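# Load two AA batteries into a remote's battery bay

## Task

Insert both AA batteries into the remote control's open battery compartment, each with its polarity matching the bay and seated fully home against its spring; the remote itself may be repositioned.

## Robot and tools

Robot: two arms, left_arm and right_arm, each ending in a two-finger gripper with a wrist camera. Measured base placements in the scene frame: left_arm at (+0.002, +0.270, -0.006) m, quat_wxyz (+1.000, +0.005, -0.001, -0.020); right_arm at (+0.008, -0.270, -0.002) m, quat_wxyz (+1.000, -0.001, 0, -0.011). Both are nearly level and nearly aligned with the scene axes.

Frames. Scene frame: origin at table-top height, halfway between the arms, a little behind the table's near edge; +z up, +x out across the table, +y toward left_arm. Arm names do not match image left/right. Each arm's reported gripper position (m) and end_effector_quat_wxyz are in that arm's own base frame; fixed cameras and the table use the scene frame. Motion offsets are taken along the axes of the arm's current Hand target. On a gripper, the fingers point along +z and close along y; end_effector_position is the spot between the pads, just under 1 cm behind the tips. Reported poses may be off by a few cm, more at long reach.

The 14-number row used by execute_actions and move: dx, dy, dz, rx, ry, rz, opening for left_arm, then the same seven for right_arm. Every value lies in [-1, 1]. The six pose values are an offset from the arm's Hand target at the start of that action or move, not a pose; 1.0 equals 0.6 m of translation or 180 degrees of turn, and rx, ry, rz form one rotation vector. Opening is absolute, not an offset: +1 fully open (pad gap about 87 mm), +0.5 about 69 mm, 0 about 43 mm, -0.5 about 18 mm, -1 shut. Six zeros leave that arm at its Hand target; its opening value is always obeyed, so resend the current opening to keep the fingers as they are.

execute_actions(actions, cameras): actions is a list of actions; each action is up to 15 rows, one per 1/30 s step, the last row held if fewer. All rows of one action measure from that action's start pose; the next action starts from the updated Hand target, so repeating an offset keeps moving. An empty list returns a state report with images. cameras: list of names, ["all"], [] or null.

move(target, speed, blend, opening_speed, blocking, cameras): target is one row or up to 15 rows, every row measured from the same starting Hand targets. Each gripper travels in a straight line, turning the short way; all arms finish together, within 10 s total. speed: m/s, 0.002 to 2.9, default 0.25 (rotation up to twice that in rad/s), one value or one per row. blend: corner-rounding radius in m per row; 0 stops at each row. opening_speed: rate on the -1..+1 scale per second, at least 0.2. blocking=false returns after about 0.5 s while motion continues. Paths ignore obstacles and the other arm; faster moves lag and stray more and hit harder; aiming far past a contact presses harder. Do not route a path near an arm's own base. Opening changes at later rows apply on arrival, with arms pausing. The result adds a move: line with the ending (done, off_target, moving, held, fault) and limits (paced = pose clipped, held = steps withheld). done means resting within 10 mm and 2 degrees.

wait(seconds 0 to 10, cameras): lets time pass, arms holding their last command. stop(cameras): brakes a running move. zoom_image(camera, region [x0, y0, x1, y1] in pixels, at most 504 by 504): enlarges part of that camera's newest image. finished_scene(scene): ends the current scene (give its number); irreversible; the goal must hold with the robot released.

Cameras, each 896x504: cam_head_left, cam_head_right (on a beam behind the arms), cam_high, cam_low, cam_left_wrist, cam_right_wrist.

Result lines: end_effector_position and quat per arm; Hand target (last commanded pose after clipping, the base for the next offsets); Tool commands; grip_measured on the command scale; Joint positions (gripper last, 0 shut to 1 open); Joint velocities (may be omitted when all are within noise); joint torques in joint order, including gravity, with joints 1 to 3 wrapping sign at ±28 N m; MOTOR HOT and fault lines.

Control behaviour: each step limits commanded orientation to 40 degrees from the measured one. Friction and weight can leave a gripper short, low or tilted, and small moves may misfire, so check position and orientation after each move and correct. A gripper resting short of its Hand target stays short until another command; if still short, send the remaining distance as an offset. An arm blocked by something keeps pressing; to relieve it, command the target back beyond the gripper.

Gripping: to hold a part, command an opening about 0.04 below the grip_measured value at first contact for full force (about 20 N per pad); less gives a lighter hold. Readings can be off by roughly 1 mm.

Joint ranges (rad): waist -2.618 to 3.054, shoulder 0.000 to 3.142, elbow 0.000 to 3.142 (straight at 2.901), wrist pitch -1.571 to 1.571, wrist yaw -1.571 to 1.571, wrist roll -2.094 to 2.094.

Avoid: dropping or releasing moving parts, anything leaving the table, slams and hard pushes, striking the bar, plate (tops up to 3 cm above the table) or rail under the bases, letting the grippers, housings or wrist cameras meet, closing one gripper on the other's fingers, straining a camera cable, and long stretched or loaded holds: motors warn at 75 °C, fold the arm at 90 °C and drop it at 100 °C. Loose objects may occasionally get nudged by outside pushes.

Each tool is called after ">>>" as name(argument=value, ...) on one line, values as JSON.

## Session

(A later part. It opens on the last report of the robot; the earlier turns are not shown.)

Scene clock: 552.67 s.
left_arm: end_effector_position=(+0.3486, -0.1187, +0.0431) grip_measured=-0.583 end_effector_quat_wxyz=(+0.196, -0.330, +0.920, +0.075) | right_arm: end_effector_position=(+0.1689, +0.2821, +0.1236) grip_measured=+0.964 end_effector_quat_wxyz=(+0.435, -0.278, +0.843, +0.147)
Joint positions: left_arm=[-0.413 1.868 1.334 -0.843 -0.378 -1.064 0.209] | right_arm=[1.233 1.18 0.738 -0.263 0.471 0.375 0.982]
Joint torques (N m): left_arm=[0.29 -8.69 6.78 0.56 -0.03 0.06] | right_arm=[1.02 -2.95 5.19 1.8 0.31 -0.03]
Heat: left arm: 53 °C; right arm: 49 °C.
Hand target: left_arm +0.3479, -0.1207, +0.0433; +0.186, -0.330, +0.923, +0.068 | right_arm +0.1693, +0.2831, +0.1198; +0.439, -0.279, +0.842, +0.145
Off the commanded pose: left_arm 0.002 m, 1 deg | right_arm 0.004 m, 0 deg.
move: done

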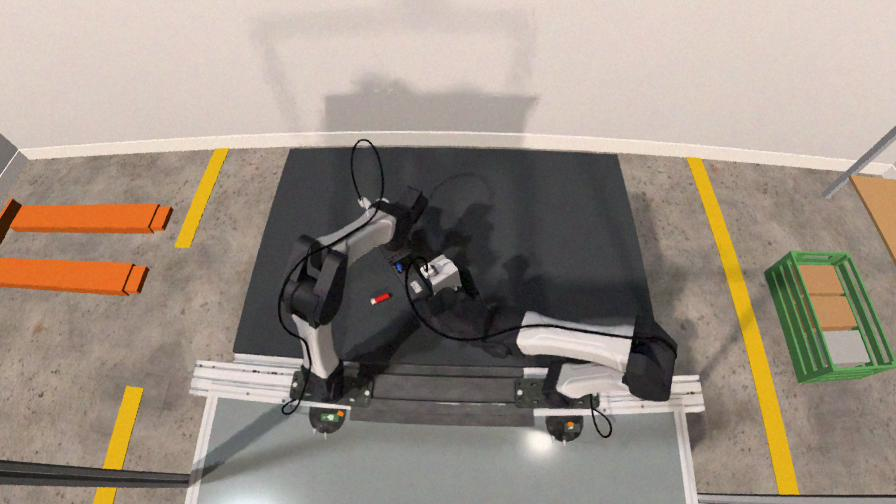

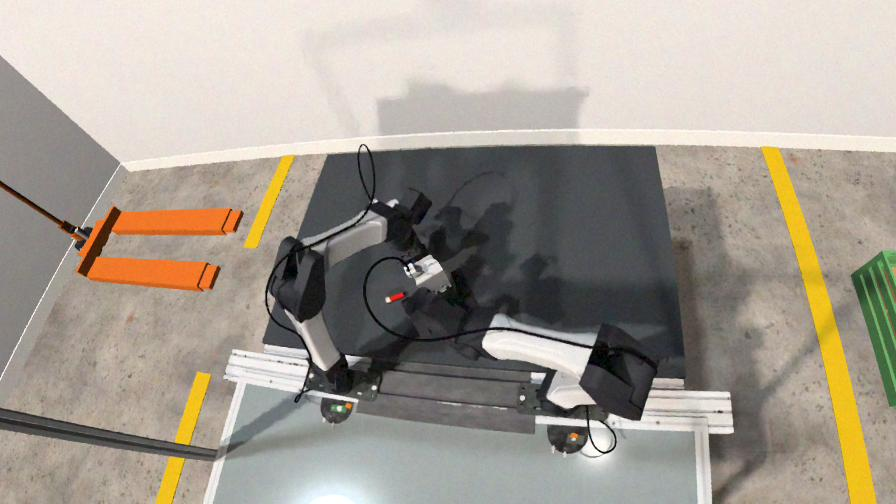

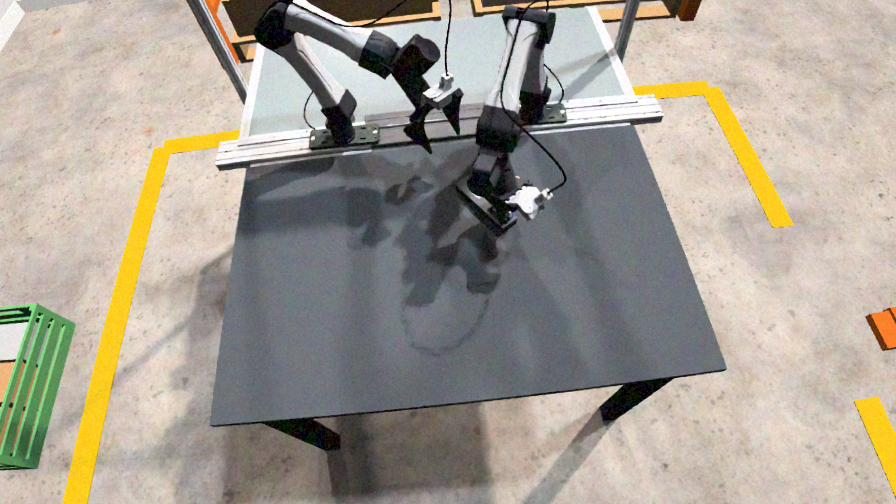

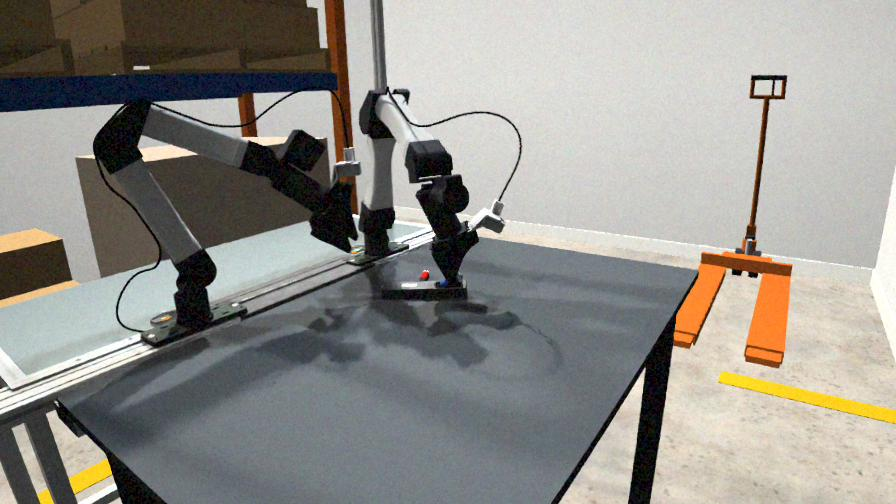

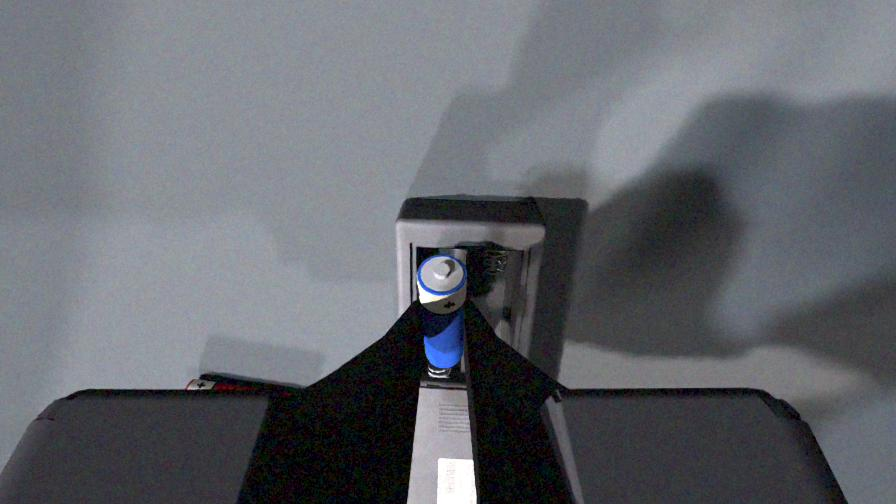

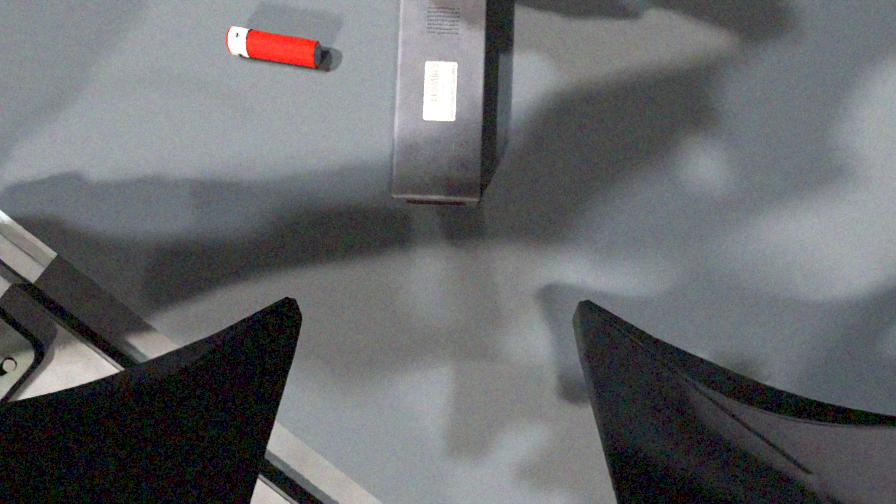

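>>> move(target=[[0,0,0,0,0,0,-0.64,0.1367,0,0.0957,0,0,0,1],[0,0,0,0,0,0,-0.64,0.0688,0,0.1925,0,0,0,1]], speed=0.12, cameras=["cam_right_wrist","cam_low","cam_high"])

>>> zoom_image(camera="cam_low", region=[350, 170, 530, 310])

Scene clock: 587.03 s.
left_arm: end_effector_position=(+0.3486, -0.1187, +0.0431) grip_measured=-0.583 end_effector_quat_wxyz=(+0.196, -0.330, +0.920, +0.075) | right_arm: end_effector_position=(+0.2205, +0.3153, +0.0131) grip_measured=+0.963 end_effector_quat_wxyz=(+0.431, -0.279, +0.847, +0.135)
Joint positions: left_arm=[-0.413 1.868 1.334 -0.843 -0.378 -1.064 0.209] | right_arm=[1.103 1.657 0.629 0.336 0.384 0.285 0.982]
Joint torques (N m): left_arm=[0.28 -8.66 6.8 0.55 -0.03 0.05] | right_arm=[-0.1 -5.65 7.28 1.71 -0.03 -0.13]
Heat: left arm: 51 °C; right arm: 43 °C.
Hand target: left_arm +0.3479, -0.1207, +0.0433; +0.186, -0.330, +0.923, +0.068 | right_arm +0.2263, +0.3254, +0.0198; +0.439, -0.279, +0.842, +0.145
Off the commanded pose: left_arm 0.002 m, 1 deg | right_arm 0.013 m, 2 deg.
move: off_target (right_arm)
Images, in order (width x height): cam_high 896x504, cam_low 896x504, cam_right_wrist 896x504.

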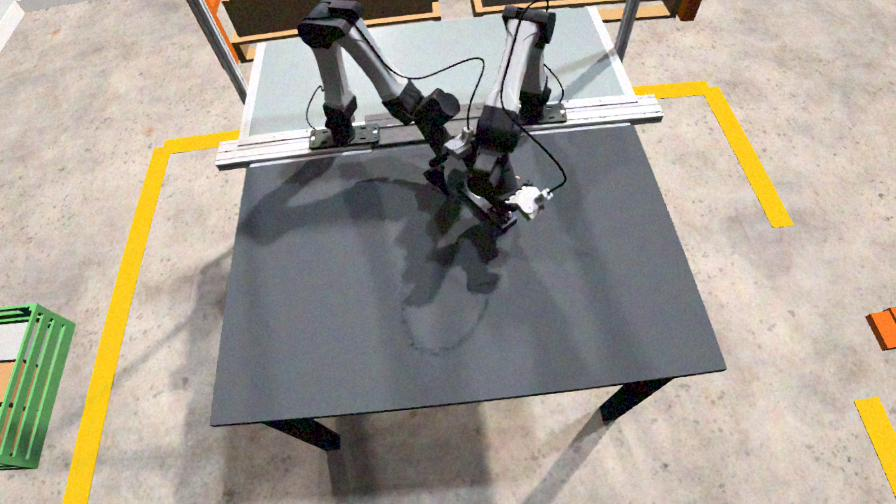

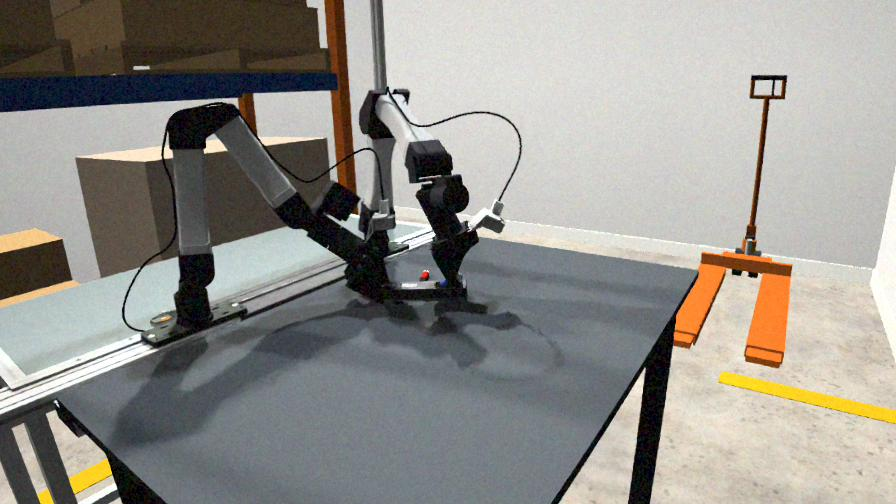

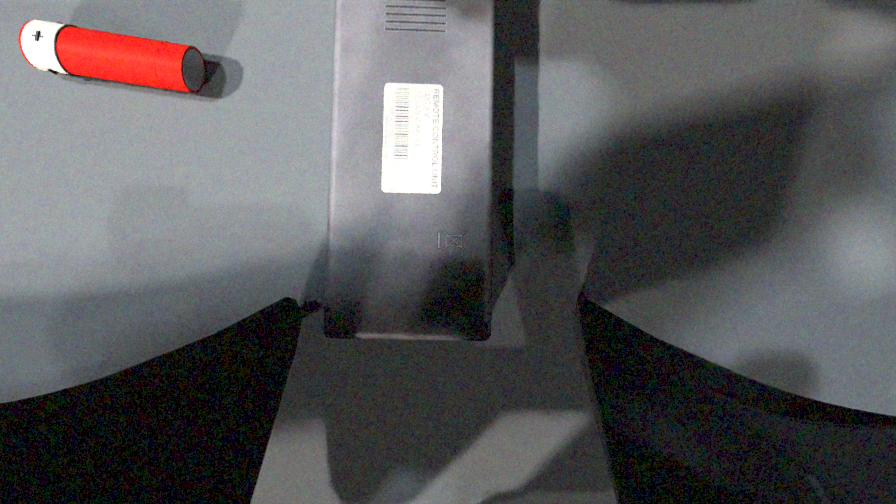

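Scaled by 2.800 from the camera's 896x504 image, which has a finer 1280x720 frame.

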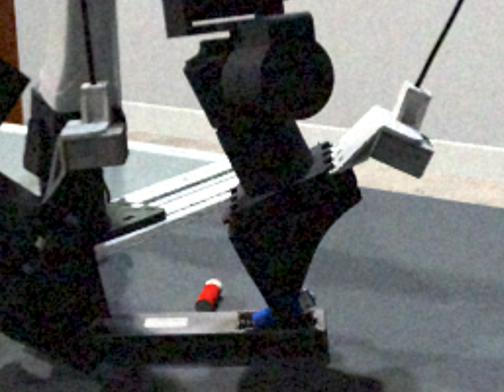

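>>> move(target=[0,0,0,0,0,0,-0.64,-0.0125,0.01,0.0033,0,0,0,1], speed=0.1, cameras=["cam_right_wrist"])

Scene clock: 603.03 s.
left_arm: end_effector_position=(+0.3486, -0.1187, +0.0431) grip_measured=-0.583 end_effector_quat_wxyz=(+0.196, -0.330, +0.920, +0.075) | right_arm: end_effector_position=(+0.2247, +0.3238, +0.0181) grip_measured=+0.963 end_effector_quat_wxyz=(+0.434, -0.278, +0.846, +0.137)
Joint positions: left_arm=[-0.413 1.868 1.334 -0.843 -0.378 -1.064 0.209] | right_arm=[1.103 1.672 0.667 0.321 0.383 0.284 0.982]
Joint torques (N m): left_arm=[0.28 -8.68 6.78 0.55 -0.02 0.06] | right_arm=[0.87 -5.98 7.57 1.55 0.12 -0.05]
Heat: left arm: 51 °C; right arm: 43 °C.
Hand target: left_arm +0.3479, -0.1207, +0.0433; +0.186, -0.330, +0.923, +0.068 | right_arm +0.2274, +0.3337, +0.0247; +0.439, -0.279, +0.842, +0.145
Off the commanded pose: left_arm 0.002 m, 1 deg | right_arm 0.012 m, 1 deg.
move: off_target (right_arm)
Images, in order (width x height): cam_right_wrist 896x504.

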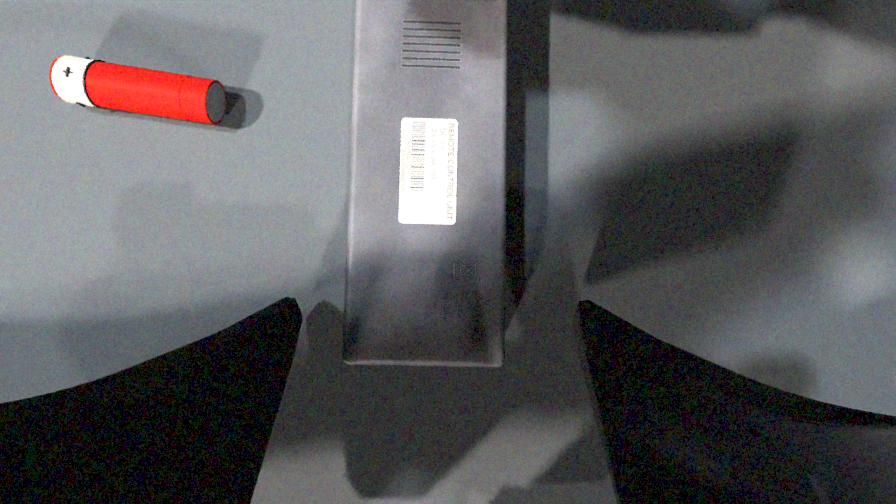

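>>> move(target=[[0,0,0,0,0,0,-0.64,0,0.01,0,0,0,0,1],[0,0,0,0,0,0,-0.64,0,0.01,0,0,0,0,0.03]], speed=0.1, opening_speed=0.5, cameras=["cam_right_wrist","cam_left_wrist"])

Scene clock: 612.07 s.
left_arm: end_effector_position=(+0.3485, -0.1187, +0.0431) grip_measured=-0.583 end_effector_quat_wxyz=(+0.196, -0.329, +0.921, +0.075) | right_arm: end_effector_position=(+0.2211, +0.3275, +0.0173) grip_measured=+0.061 end_effector_quat_wxyz=(+0.432, -0.285, +0.845, +0.135)
Joint positions: left_arm=[-0.413 1.868 1.334 -0.843 -0.378 -1.063 0.209] | right_arm=[1.12 1.68 0.678 0.309 0.391 0.284 0.53]
Joint torques (N m): left_arm=[0.28 -8.69 6.79 0.56 -0.03 0.04] | right_arm=[1.09 -6.08 7.6 1.62 0.18 0.1]
Heat: left arm: 51 °C; right arm: 42 °C.
Hand target: left_arm +0.3479, -0.1208, +0.0433; +0.186, -0.330, +0.923, +0.068 | right_arm +0.2237, +0.3386, +0.0248; +0.439, -0.279, +0.842, +0.145
Off the commanded pose: left_arm 0.002 m, 1 deg | right_arm 0.014 m, 2 deg.
move: off_target (right_arm); target 2's new opening was sent with right_arm's hand 0.012 m and 1 deg from that target
Images, in order (width x height): cam_left_wrist 896x504, cam_right_wrist 896x504.

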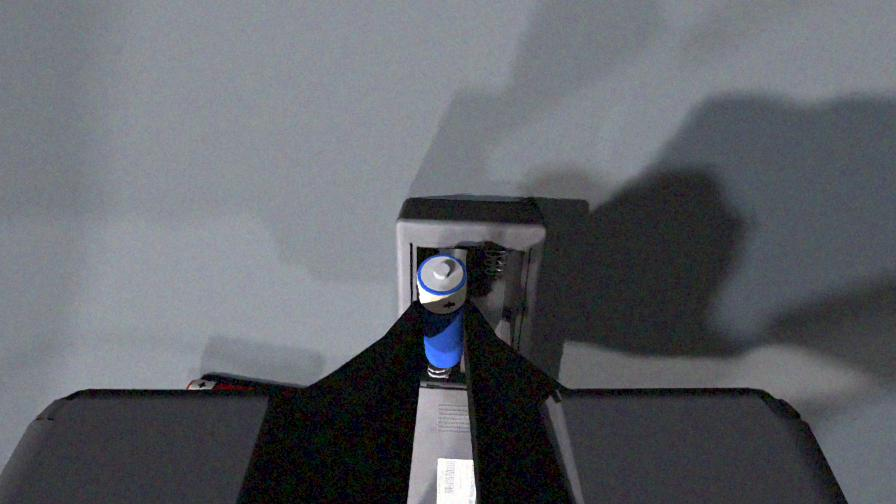

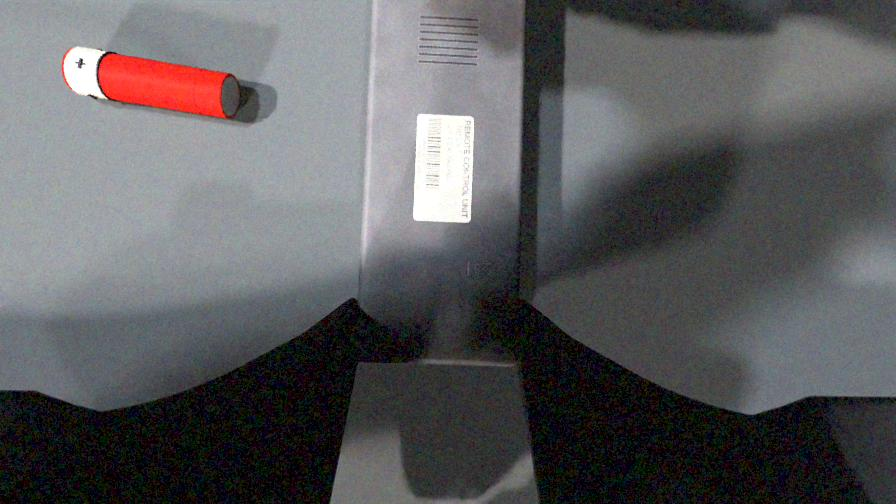

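>>> move(target=[0.0185,0,-0.0078,0,0,0,-0.64,0,0,0,0,0,0,0.01], speed=0.04, cameras=["cam_left_wrist","cam_low","cam_right_wrist"])

>>> zoom_image(camera="cam_left_wrist", region=[300, 180, 620, 430])

>>> zoom_image(camera="cam_low", region=[370, 190, 530, 310])

Scene clock: 625.43 s.
left_arm: end_effector_position=(+0.3479, -0.1211, +0.0433) grip_measured=-0.583 end_effector_quat_wxyz=(+0.199, -0.330, +0.920, +0.076) | right_arm: end_effector_position=(+0.2211, +0.3275, +0.0173) grip_measured=+0.061 end_effector_quat_wxyz=(+0.432, -0.285, +0.845, +0.135)
Joint positions: left_arm=[-0.422 1.868 1.334 -0.844 -0.385 -1.072 0.209] | right_arm=[1.12 1.68 0.678 0.309 0.391 0.284 0.53]
Joint torques (N m): left_arm=[-1.48 -10.07 4.89 0.49 -0.04 -0.16] | right_arm=[1.07 -6.19 7.65 1.64 0.13 0.11]
Heat: left arm: 51 °C; right arm: 42 °C.
Hand target: left_arm +0.3386, -0.1284, +0.0433; +0.186, -0.330, +0.923, +0.068 | right_arm +0.2237, +0.3386, +0.0248; +0.439, -0.279, +0.842, +0.145
Off the commanded pose: left_arm 0.012 m, 2 deg | right_arm 0.014 m, 2 deg.
move: off_target (left_arm, right_arm)
Images, in order (width x height): cam_low 896x504, cam_left_wrist 896x504, cam_right_wrist 896x504.

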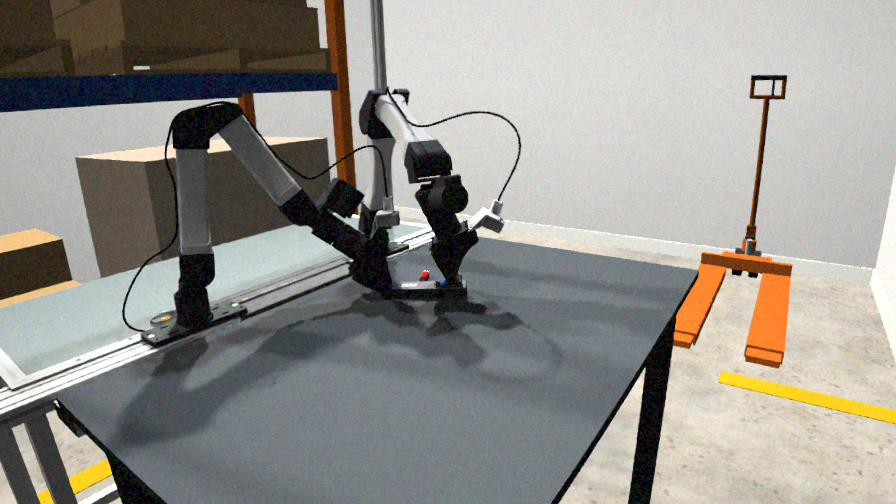

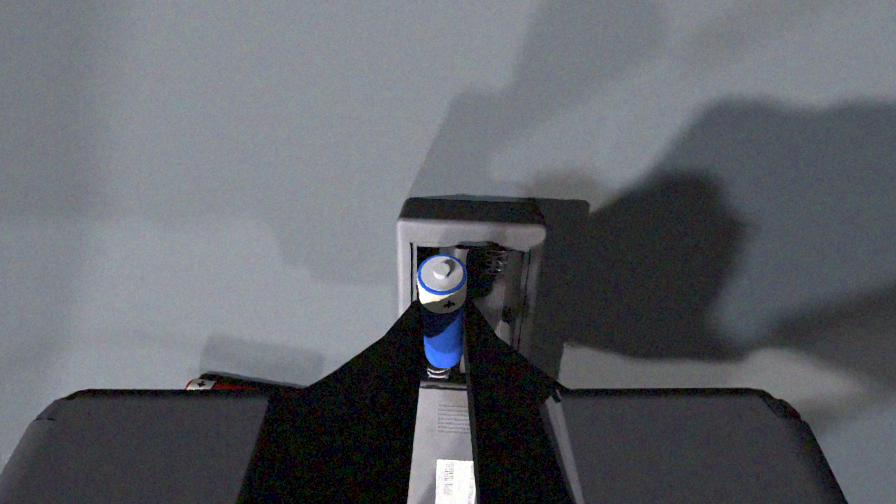

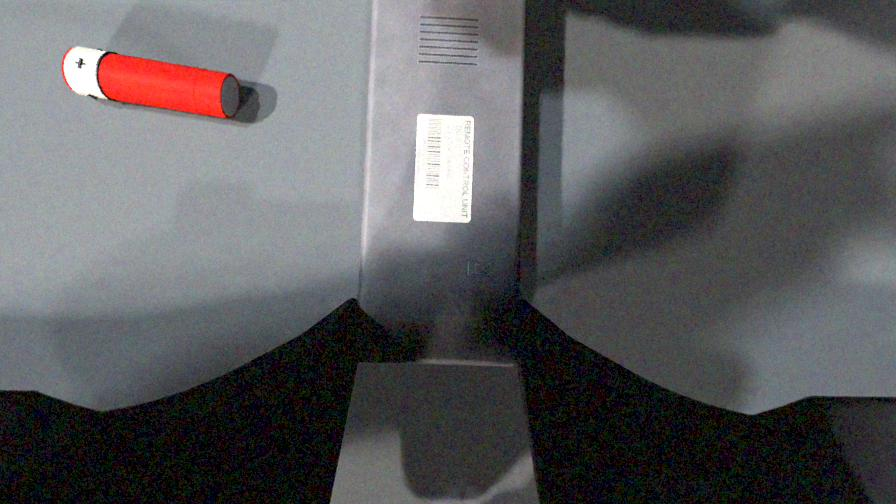

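Scaled by 1.575 from the camera's 896x504 image, which has a finer 1280x720 frame.

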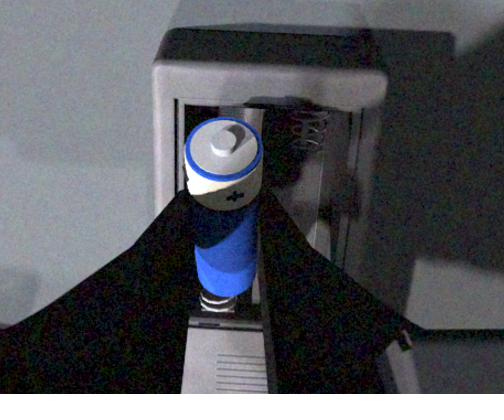

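Scaled by 3.150 from the camera's 896x504 image, which has a finer 1280x720 frame.

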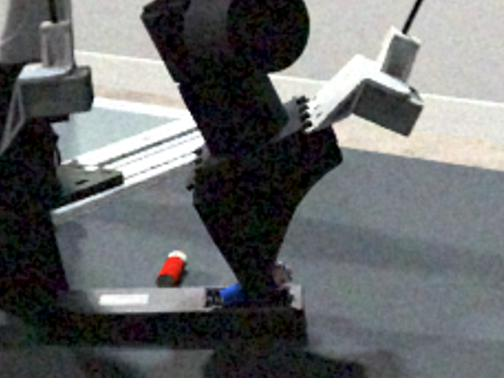

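>>> move(target=[0.0154,0,-0.0085,0,0,0,-0.64,0,0,0,0,0,0,0.01], speed=0.04, cameras=["cam_left_wrist","cam_low","cam_right_wrist"])

>>> zoom_image(camera="cam_left_wrist", region=[300, 180, 620, 430])

>>> zoom_image(camera="cam_low", region=[370, 190, 530, 310])

Scene clock: 651.50 s.
left_arm: end_effector_position=(+0.3453, -0.1233, +0.0433) grip_measured=-0.583 end_effector_quat_wxyz=(+0.206, -0.333, +0.916, +0.084) | right_arm: end_effector_position=(+0.2211, +0.3273, +0.0172) grip_measured=+0.061 end_effector_quat_wxyz=(+0.432, -0.284, +0.845, +0.134)
Joint positions: left_arm=[-0.442 1.866 1.329 -0.85 -0.412 -1.1 0.209] | right_arm=[1.12 1.68 0.678 0.309 0.392 0.284 0.53]
Joint torques (N m): left_arm=[-2.03 -11.07 4.19 0.43 0.15 -0.16] | right_arm=[1.14 -6.11 7.61 1.59 0.12 0.07]
Heat: left arm: 52 °C; right arm: 42 °C.
Hand target: left_arm +0.3305, -0.1351, +0.0444; +0.186, -0.330, +0.923, +0.068 | right_arm +0.2237, +0.3387, +0.0248; +0.439, -0.279, +0.842, +0.145
Off the commanded pose: left_arm 0.019 m, 3 deg | right_arm 0.014 m, 2 deg.
move: off_target (left_arm, right_arm)
Images, in order (width x height): cam_low 896x504, cam_left_wrist 896x504, cam_right_wrist 896x504.

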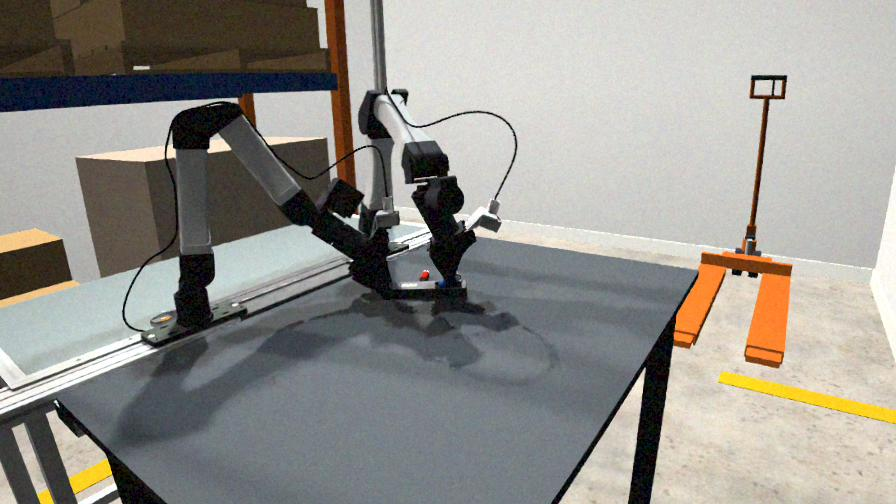

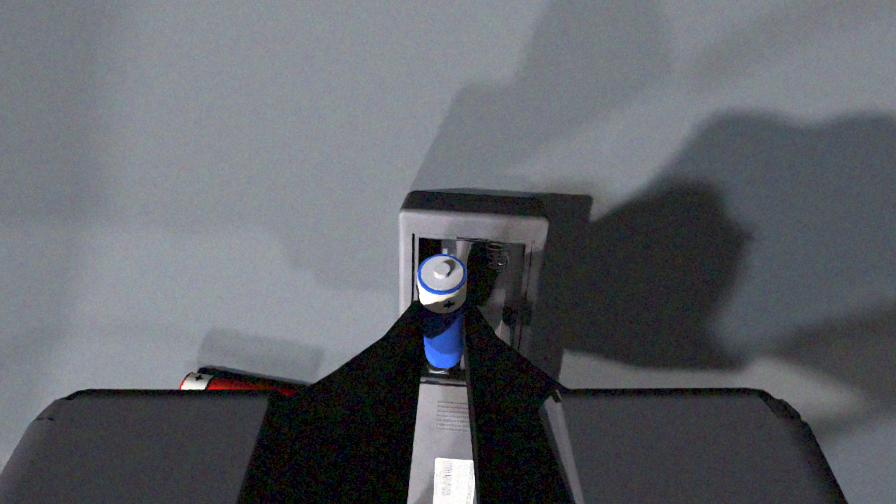

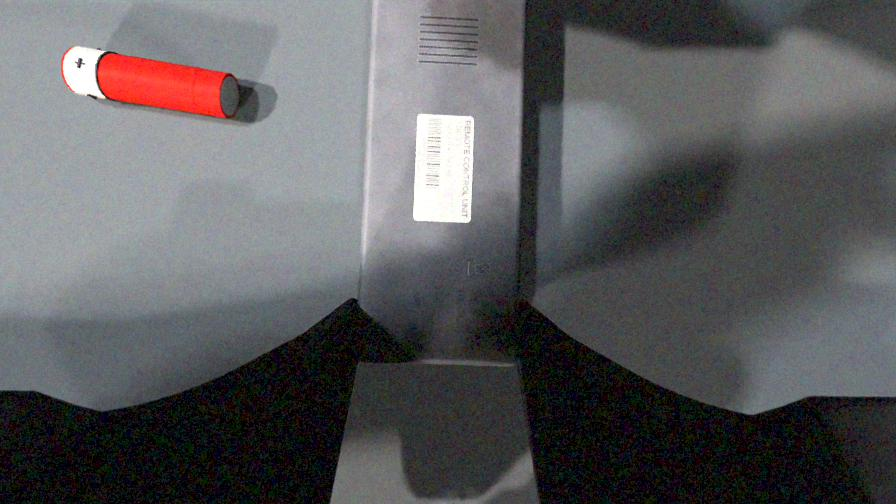

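Scaled by 1.575 from the camera's 896x504 image, which has a finer 1280x720 frame.

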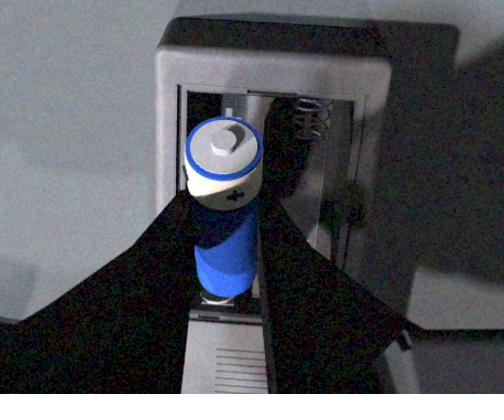

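Scaled by 3.150 from the camera's 896x504 image, which has a finer 1280x720 frame.

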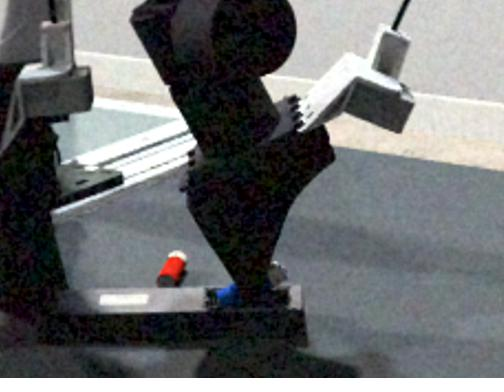

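>>> move(target=[0,0,0,0,0.08,0,-0.64,0,0,0,0,0,0,0.01], speed=0.05, cameras=["cam_left_wrist","cam_low","cam_right_wrist"])

>>> zoom_image(camera="cam_left_wrist", region=[300, 150, 620, 400])

>>> zoom_image(camera="cam_low", region=[370, 190, 530, 310])

Scene clock: 680.77 s.
left_arm: end_effector_position=(+0.3447, -0.1240, +0.0449) grip_measured=-0.583 end_effector_quat_wxyz=(+0.113, -0.344, +0.932, +0.037) | right_arm: end_effector_position=(+0.2212, +0.3270, +0.0172) grip_measured=+0.061 end_effector_quat_wxyz=(+0.432, -0.284, +0.845, +0.134)
Joint positions: left_arm=[-0.346 1.921 1.429 -0.951 -0.202 -1.039 0.209] | right_arm=[1.12 1.68 0.678 0.308 0.393 0.285 0.53]
Joint torques (N m): left_arm=[-0.7 -8.16 7.69 0.02 0.47 0.02] | right_arm=[1.02 -6.12 7.46 1.58 0.15 0.05]
Heat: left arm: 55 °C; right arm: 43 °C.
Hand target: left_arm +0.3305, -0.1351, +0.0444; +0.069, -0.336, +0.939, +0.026 | right_arm +0.2237, +0.3386, +0.0248; +0.439, -0.279, +0.842, +0.145
Off the commanded pose: left_arm 0.018 m, 5 deg | right_arm 0.014 m, 2 deg.
move: off_target (left_arm, right_arm)
Images, in order (width x height): cam_low 896x504, cam_left_wrist 896x504, cam_right_wrist 896x504.

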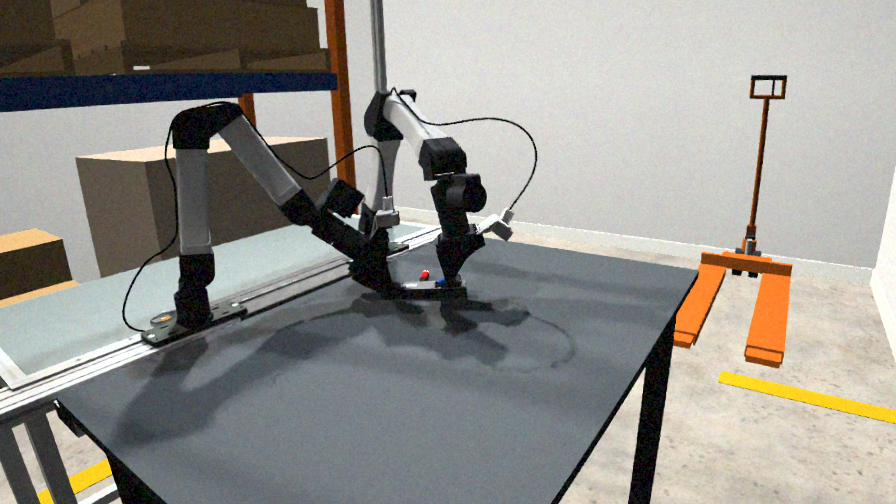

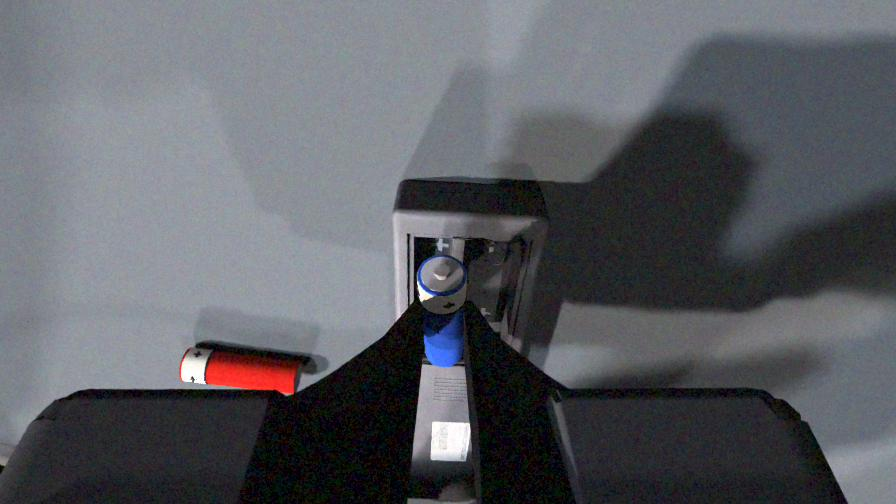

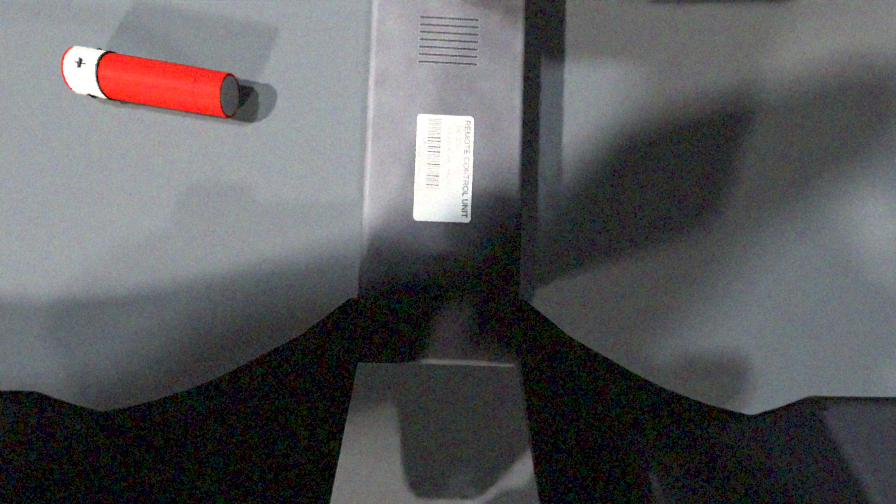

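Scaled by 1.575 from the camera's 896x504 image, which has a finer 1280x720 frame.

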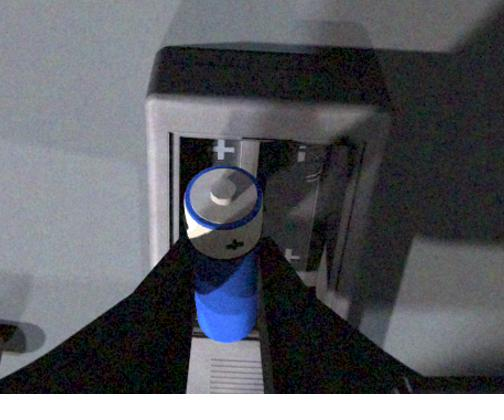

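Scaled by 3.150 from the camera's 896x504 image, which has a finer 1280x720 frame.

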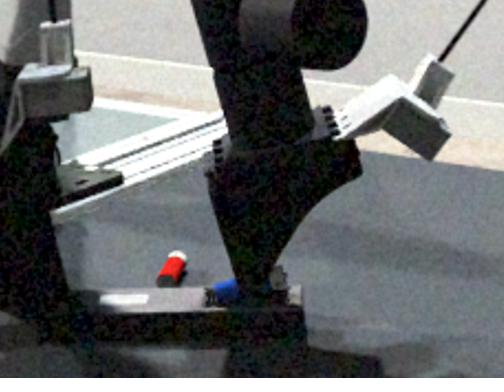

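>>> move(target=[-0.0375,0,0.0107,0,0.045,0,-0.64,0,0,0,0,0,0,0.01], speed=0.05, cameras=["cam_left_wrist","cam_low"])

>>> zoom_image(camera="cam_left_wrist", region=[300, 150, 620, 400])

>>> zoom_image(camera="cam_low", region=[370, 190, 530, 310])

Scene clock: 712.47 s.
left_arm: end_effector_position=(+0.3487, -0.1199, +0.0431) grip_measured=-0.583 end_effector_quat_wxyz=(+0.016, -0.338, +0.941, +0.003) | right_arm: end_effector_position=(+0.2213, +0.3270, +0.0172) grip_measured=+0.061 end_effector_quat_wxyz=(+0.432, -0.284, +0.846, +0.134)
Joint positions: left_arm=[-0.251 2.044 1.585 -1.09 -0.023 -0.94 0.209] | right_arm=[1.12 1.68 0.678 0.308 0.394 0.286 0.53]
Joint torques (N m): left_arm=[0.29 -8.5 7.64 0.19 0.05 0.06] | right_arm=[1.09 -6.13 7.6 1.61 0.13 0.06]
Heat: left arm: 52 °C; right arm: 43 °C.
Hand target: left_arm +0.3485, -0.1204, +0.0413; +0.002, -0.337, +0.942, +0.002 | right_arm +0.2238, +0.3386, +0.0248; +0.439, -0.279, +0.842, +0.145
Off the commanded pose: left_arm 0.002 m, 2 deg | right_arm 0.014 m, 2 deg.
move: off_target (right_arm)
Images, in order (width x height): cam_low 896x504, cam_left_wrist 896x504.

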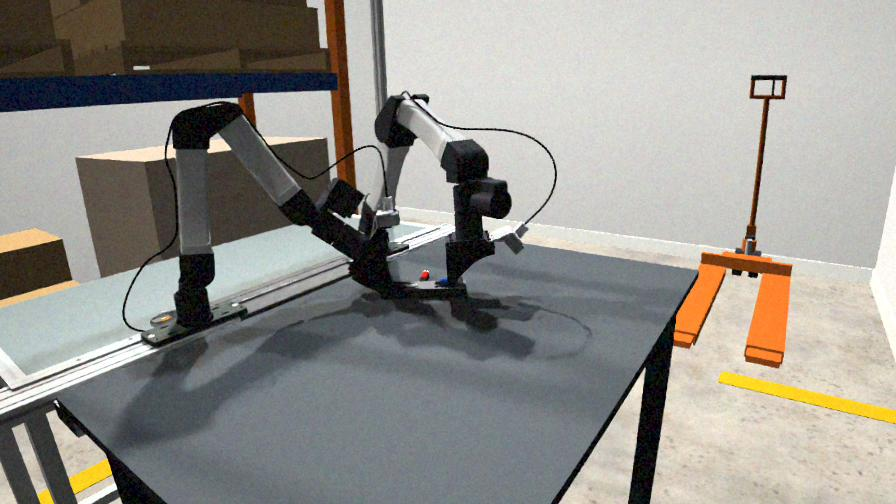

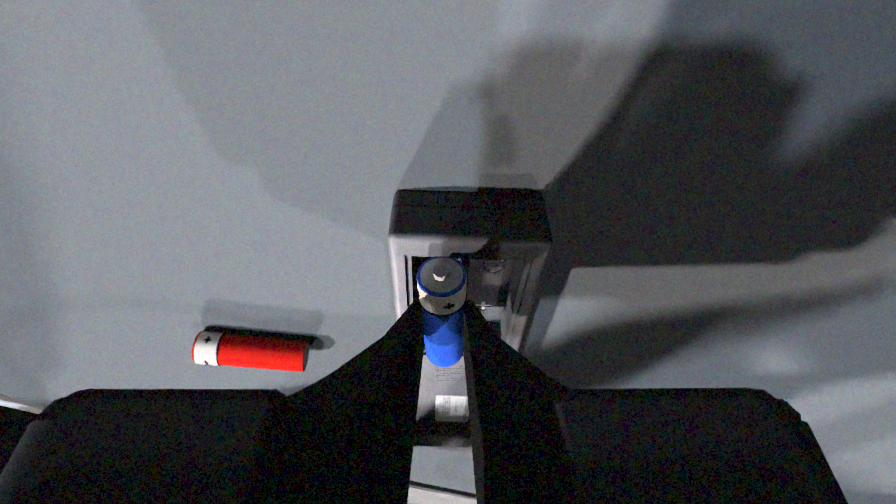

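Scaled by 1.575 from the camera's 896x504 image, which has a finer 1280x720 frame.

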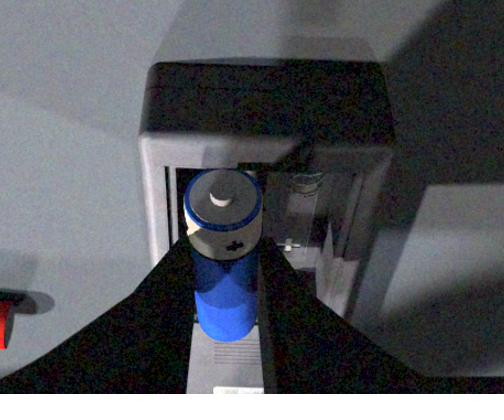

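Scaled by 3.150 from the camera's 896x504 image, which has a finer 1280x720 frame.

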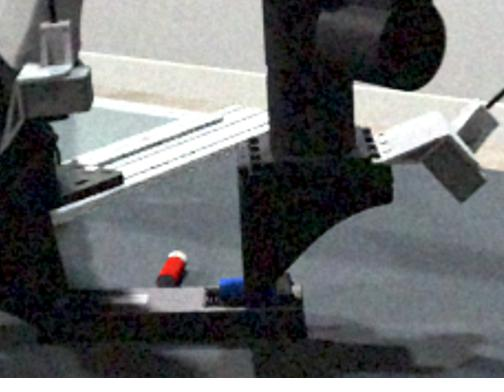

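>>> move(target=[[0,0,-0.033,0,0,0,-0.64,0,0,0,0,0,0,0.01],[-0.006,0,-0.033,0,-0.122,0,-0.64,0,0,0,0,0,0,0.01],[-0.005,0,0,0,-0.122,0,-0.64,0,0,0,0,0,0,0.01],[0.033,0,-0.005,0,-0.122,0,-0.64,0,0,0,0,0,0,0.01]], speed=0.06, cameras=["cam_left_wrist","cam_low"])

>>> zoom_image(camera="cam_left_wrist", region=[300, 150, 620, 400])

>>> zoom_image(camera="cam_low", region=[410, 250, 490, 310])

Scene clock: 752.27 s.
left_arm: end_effector_position=(+0.3397, -0.1229, +0.0456) grip_measured=-0.583 end_effector_quat_wxyz=(+0.188, -0.330, +0.921, +0.082) | right_arm: end_effector_position=(+0.2213, +0.3270, +0.0172) grip_measured=+0.061 end_effector_quat_wxyz=(+0.432, -0.284, +0.846, +0.134)
Joint positions: left_arm=[-0.434 1.864 1.342 -0.887 -0.382 -1.091 0.209] | right_arm=[1.12 1.68 0.678 0.308 0.394 0.286 0.53]
Joint torques (N m): left_arm=[-1.69 -10.29 3.86 0.71 0.01 -0.12] | right_arm=[0.98 -6.19 7.53 1.64 0.16 0.03]
Heat: left arm: 51 °C; right arm: 43 °C.
Hand target: left_arm +0.3331, -0.1330, +0.0443; +0.181, -0.330, +0.924, +0.066 | right_arm +0.2238, +0.3386, +0.0248; +0.439, -0.279, +0.842, +0.145
Off the commanded pose: left_arm 0.012 m, 2 deg | right_arm 0.014 m, 2 deg.
move: off_target (left_arm, right_arm)
Images, in order (width x height): cam_low 896x504, cam_left_wrist 896x504.

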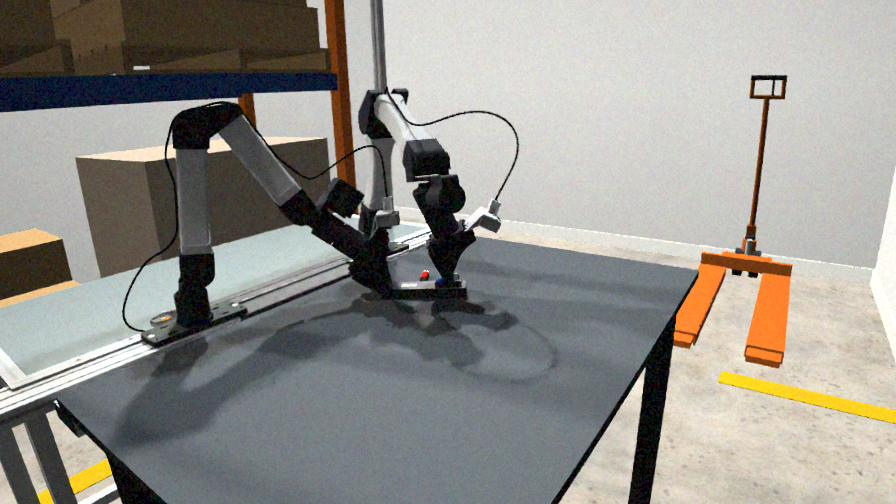

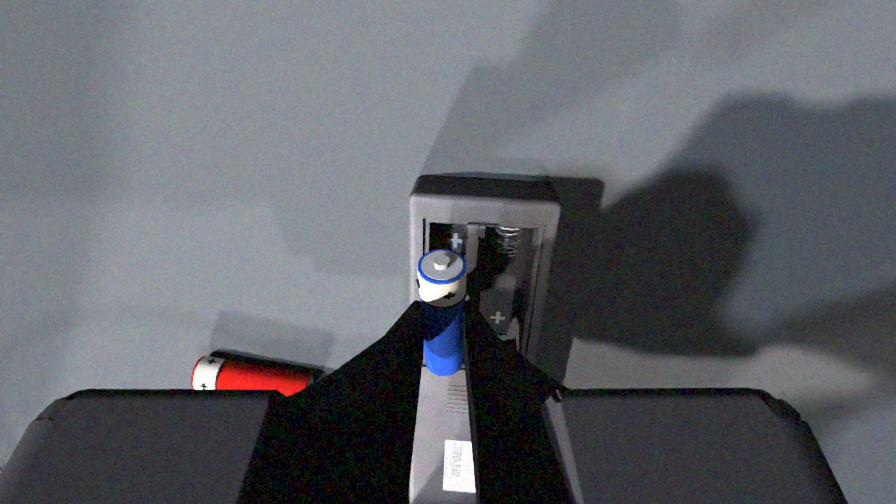

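Scaled by 1.575 from the camera's 896x504 image, which has a finer 1280x720 frame.

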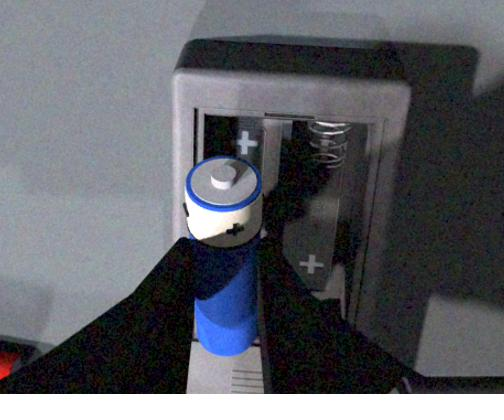

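Scaled by 6.300 from the camera's 896x504 image, which has a finer 1280x720 frame.

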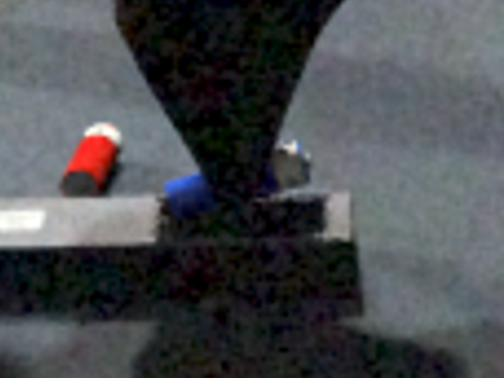

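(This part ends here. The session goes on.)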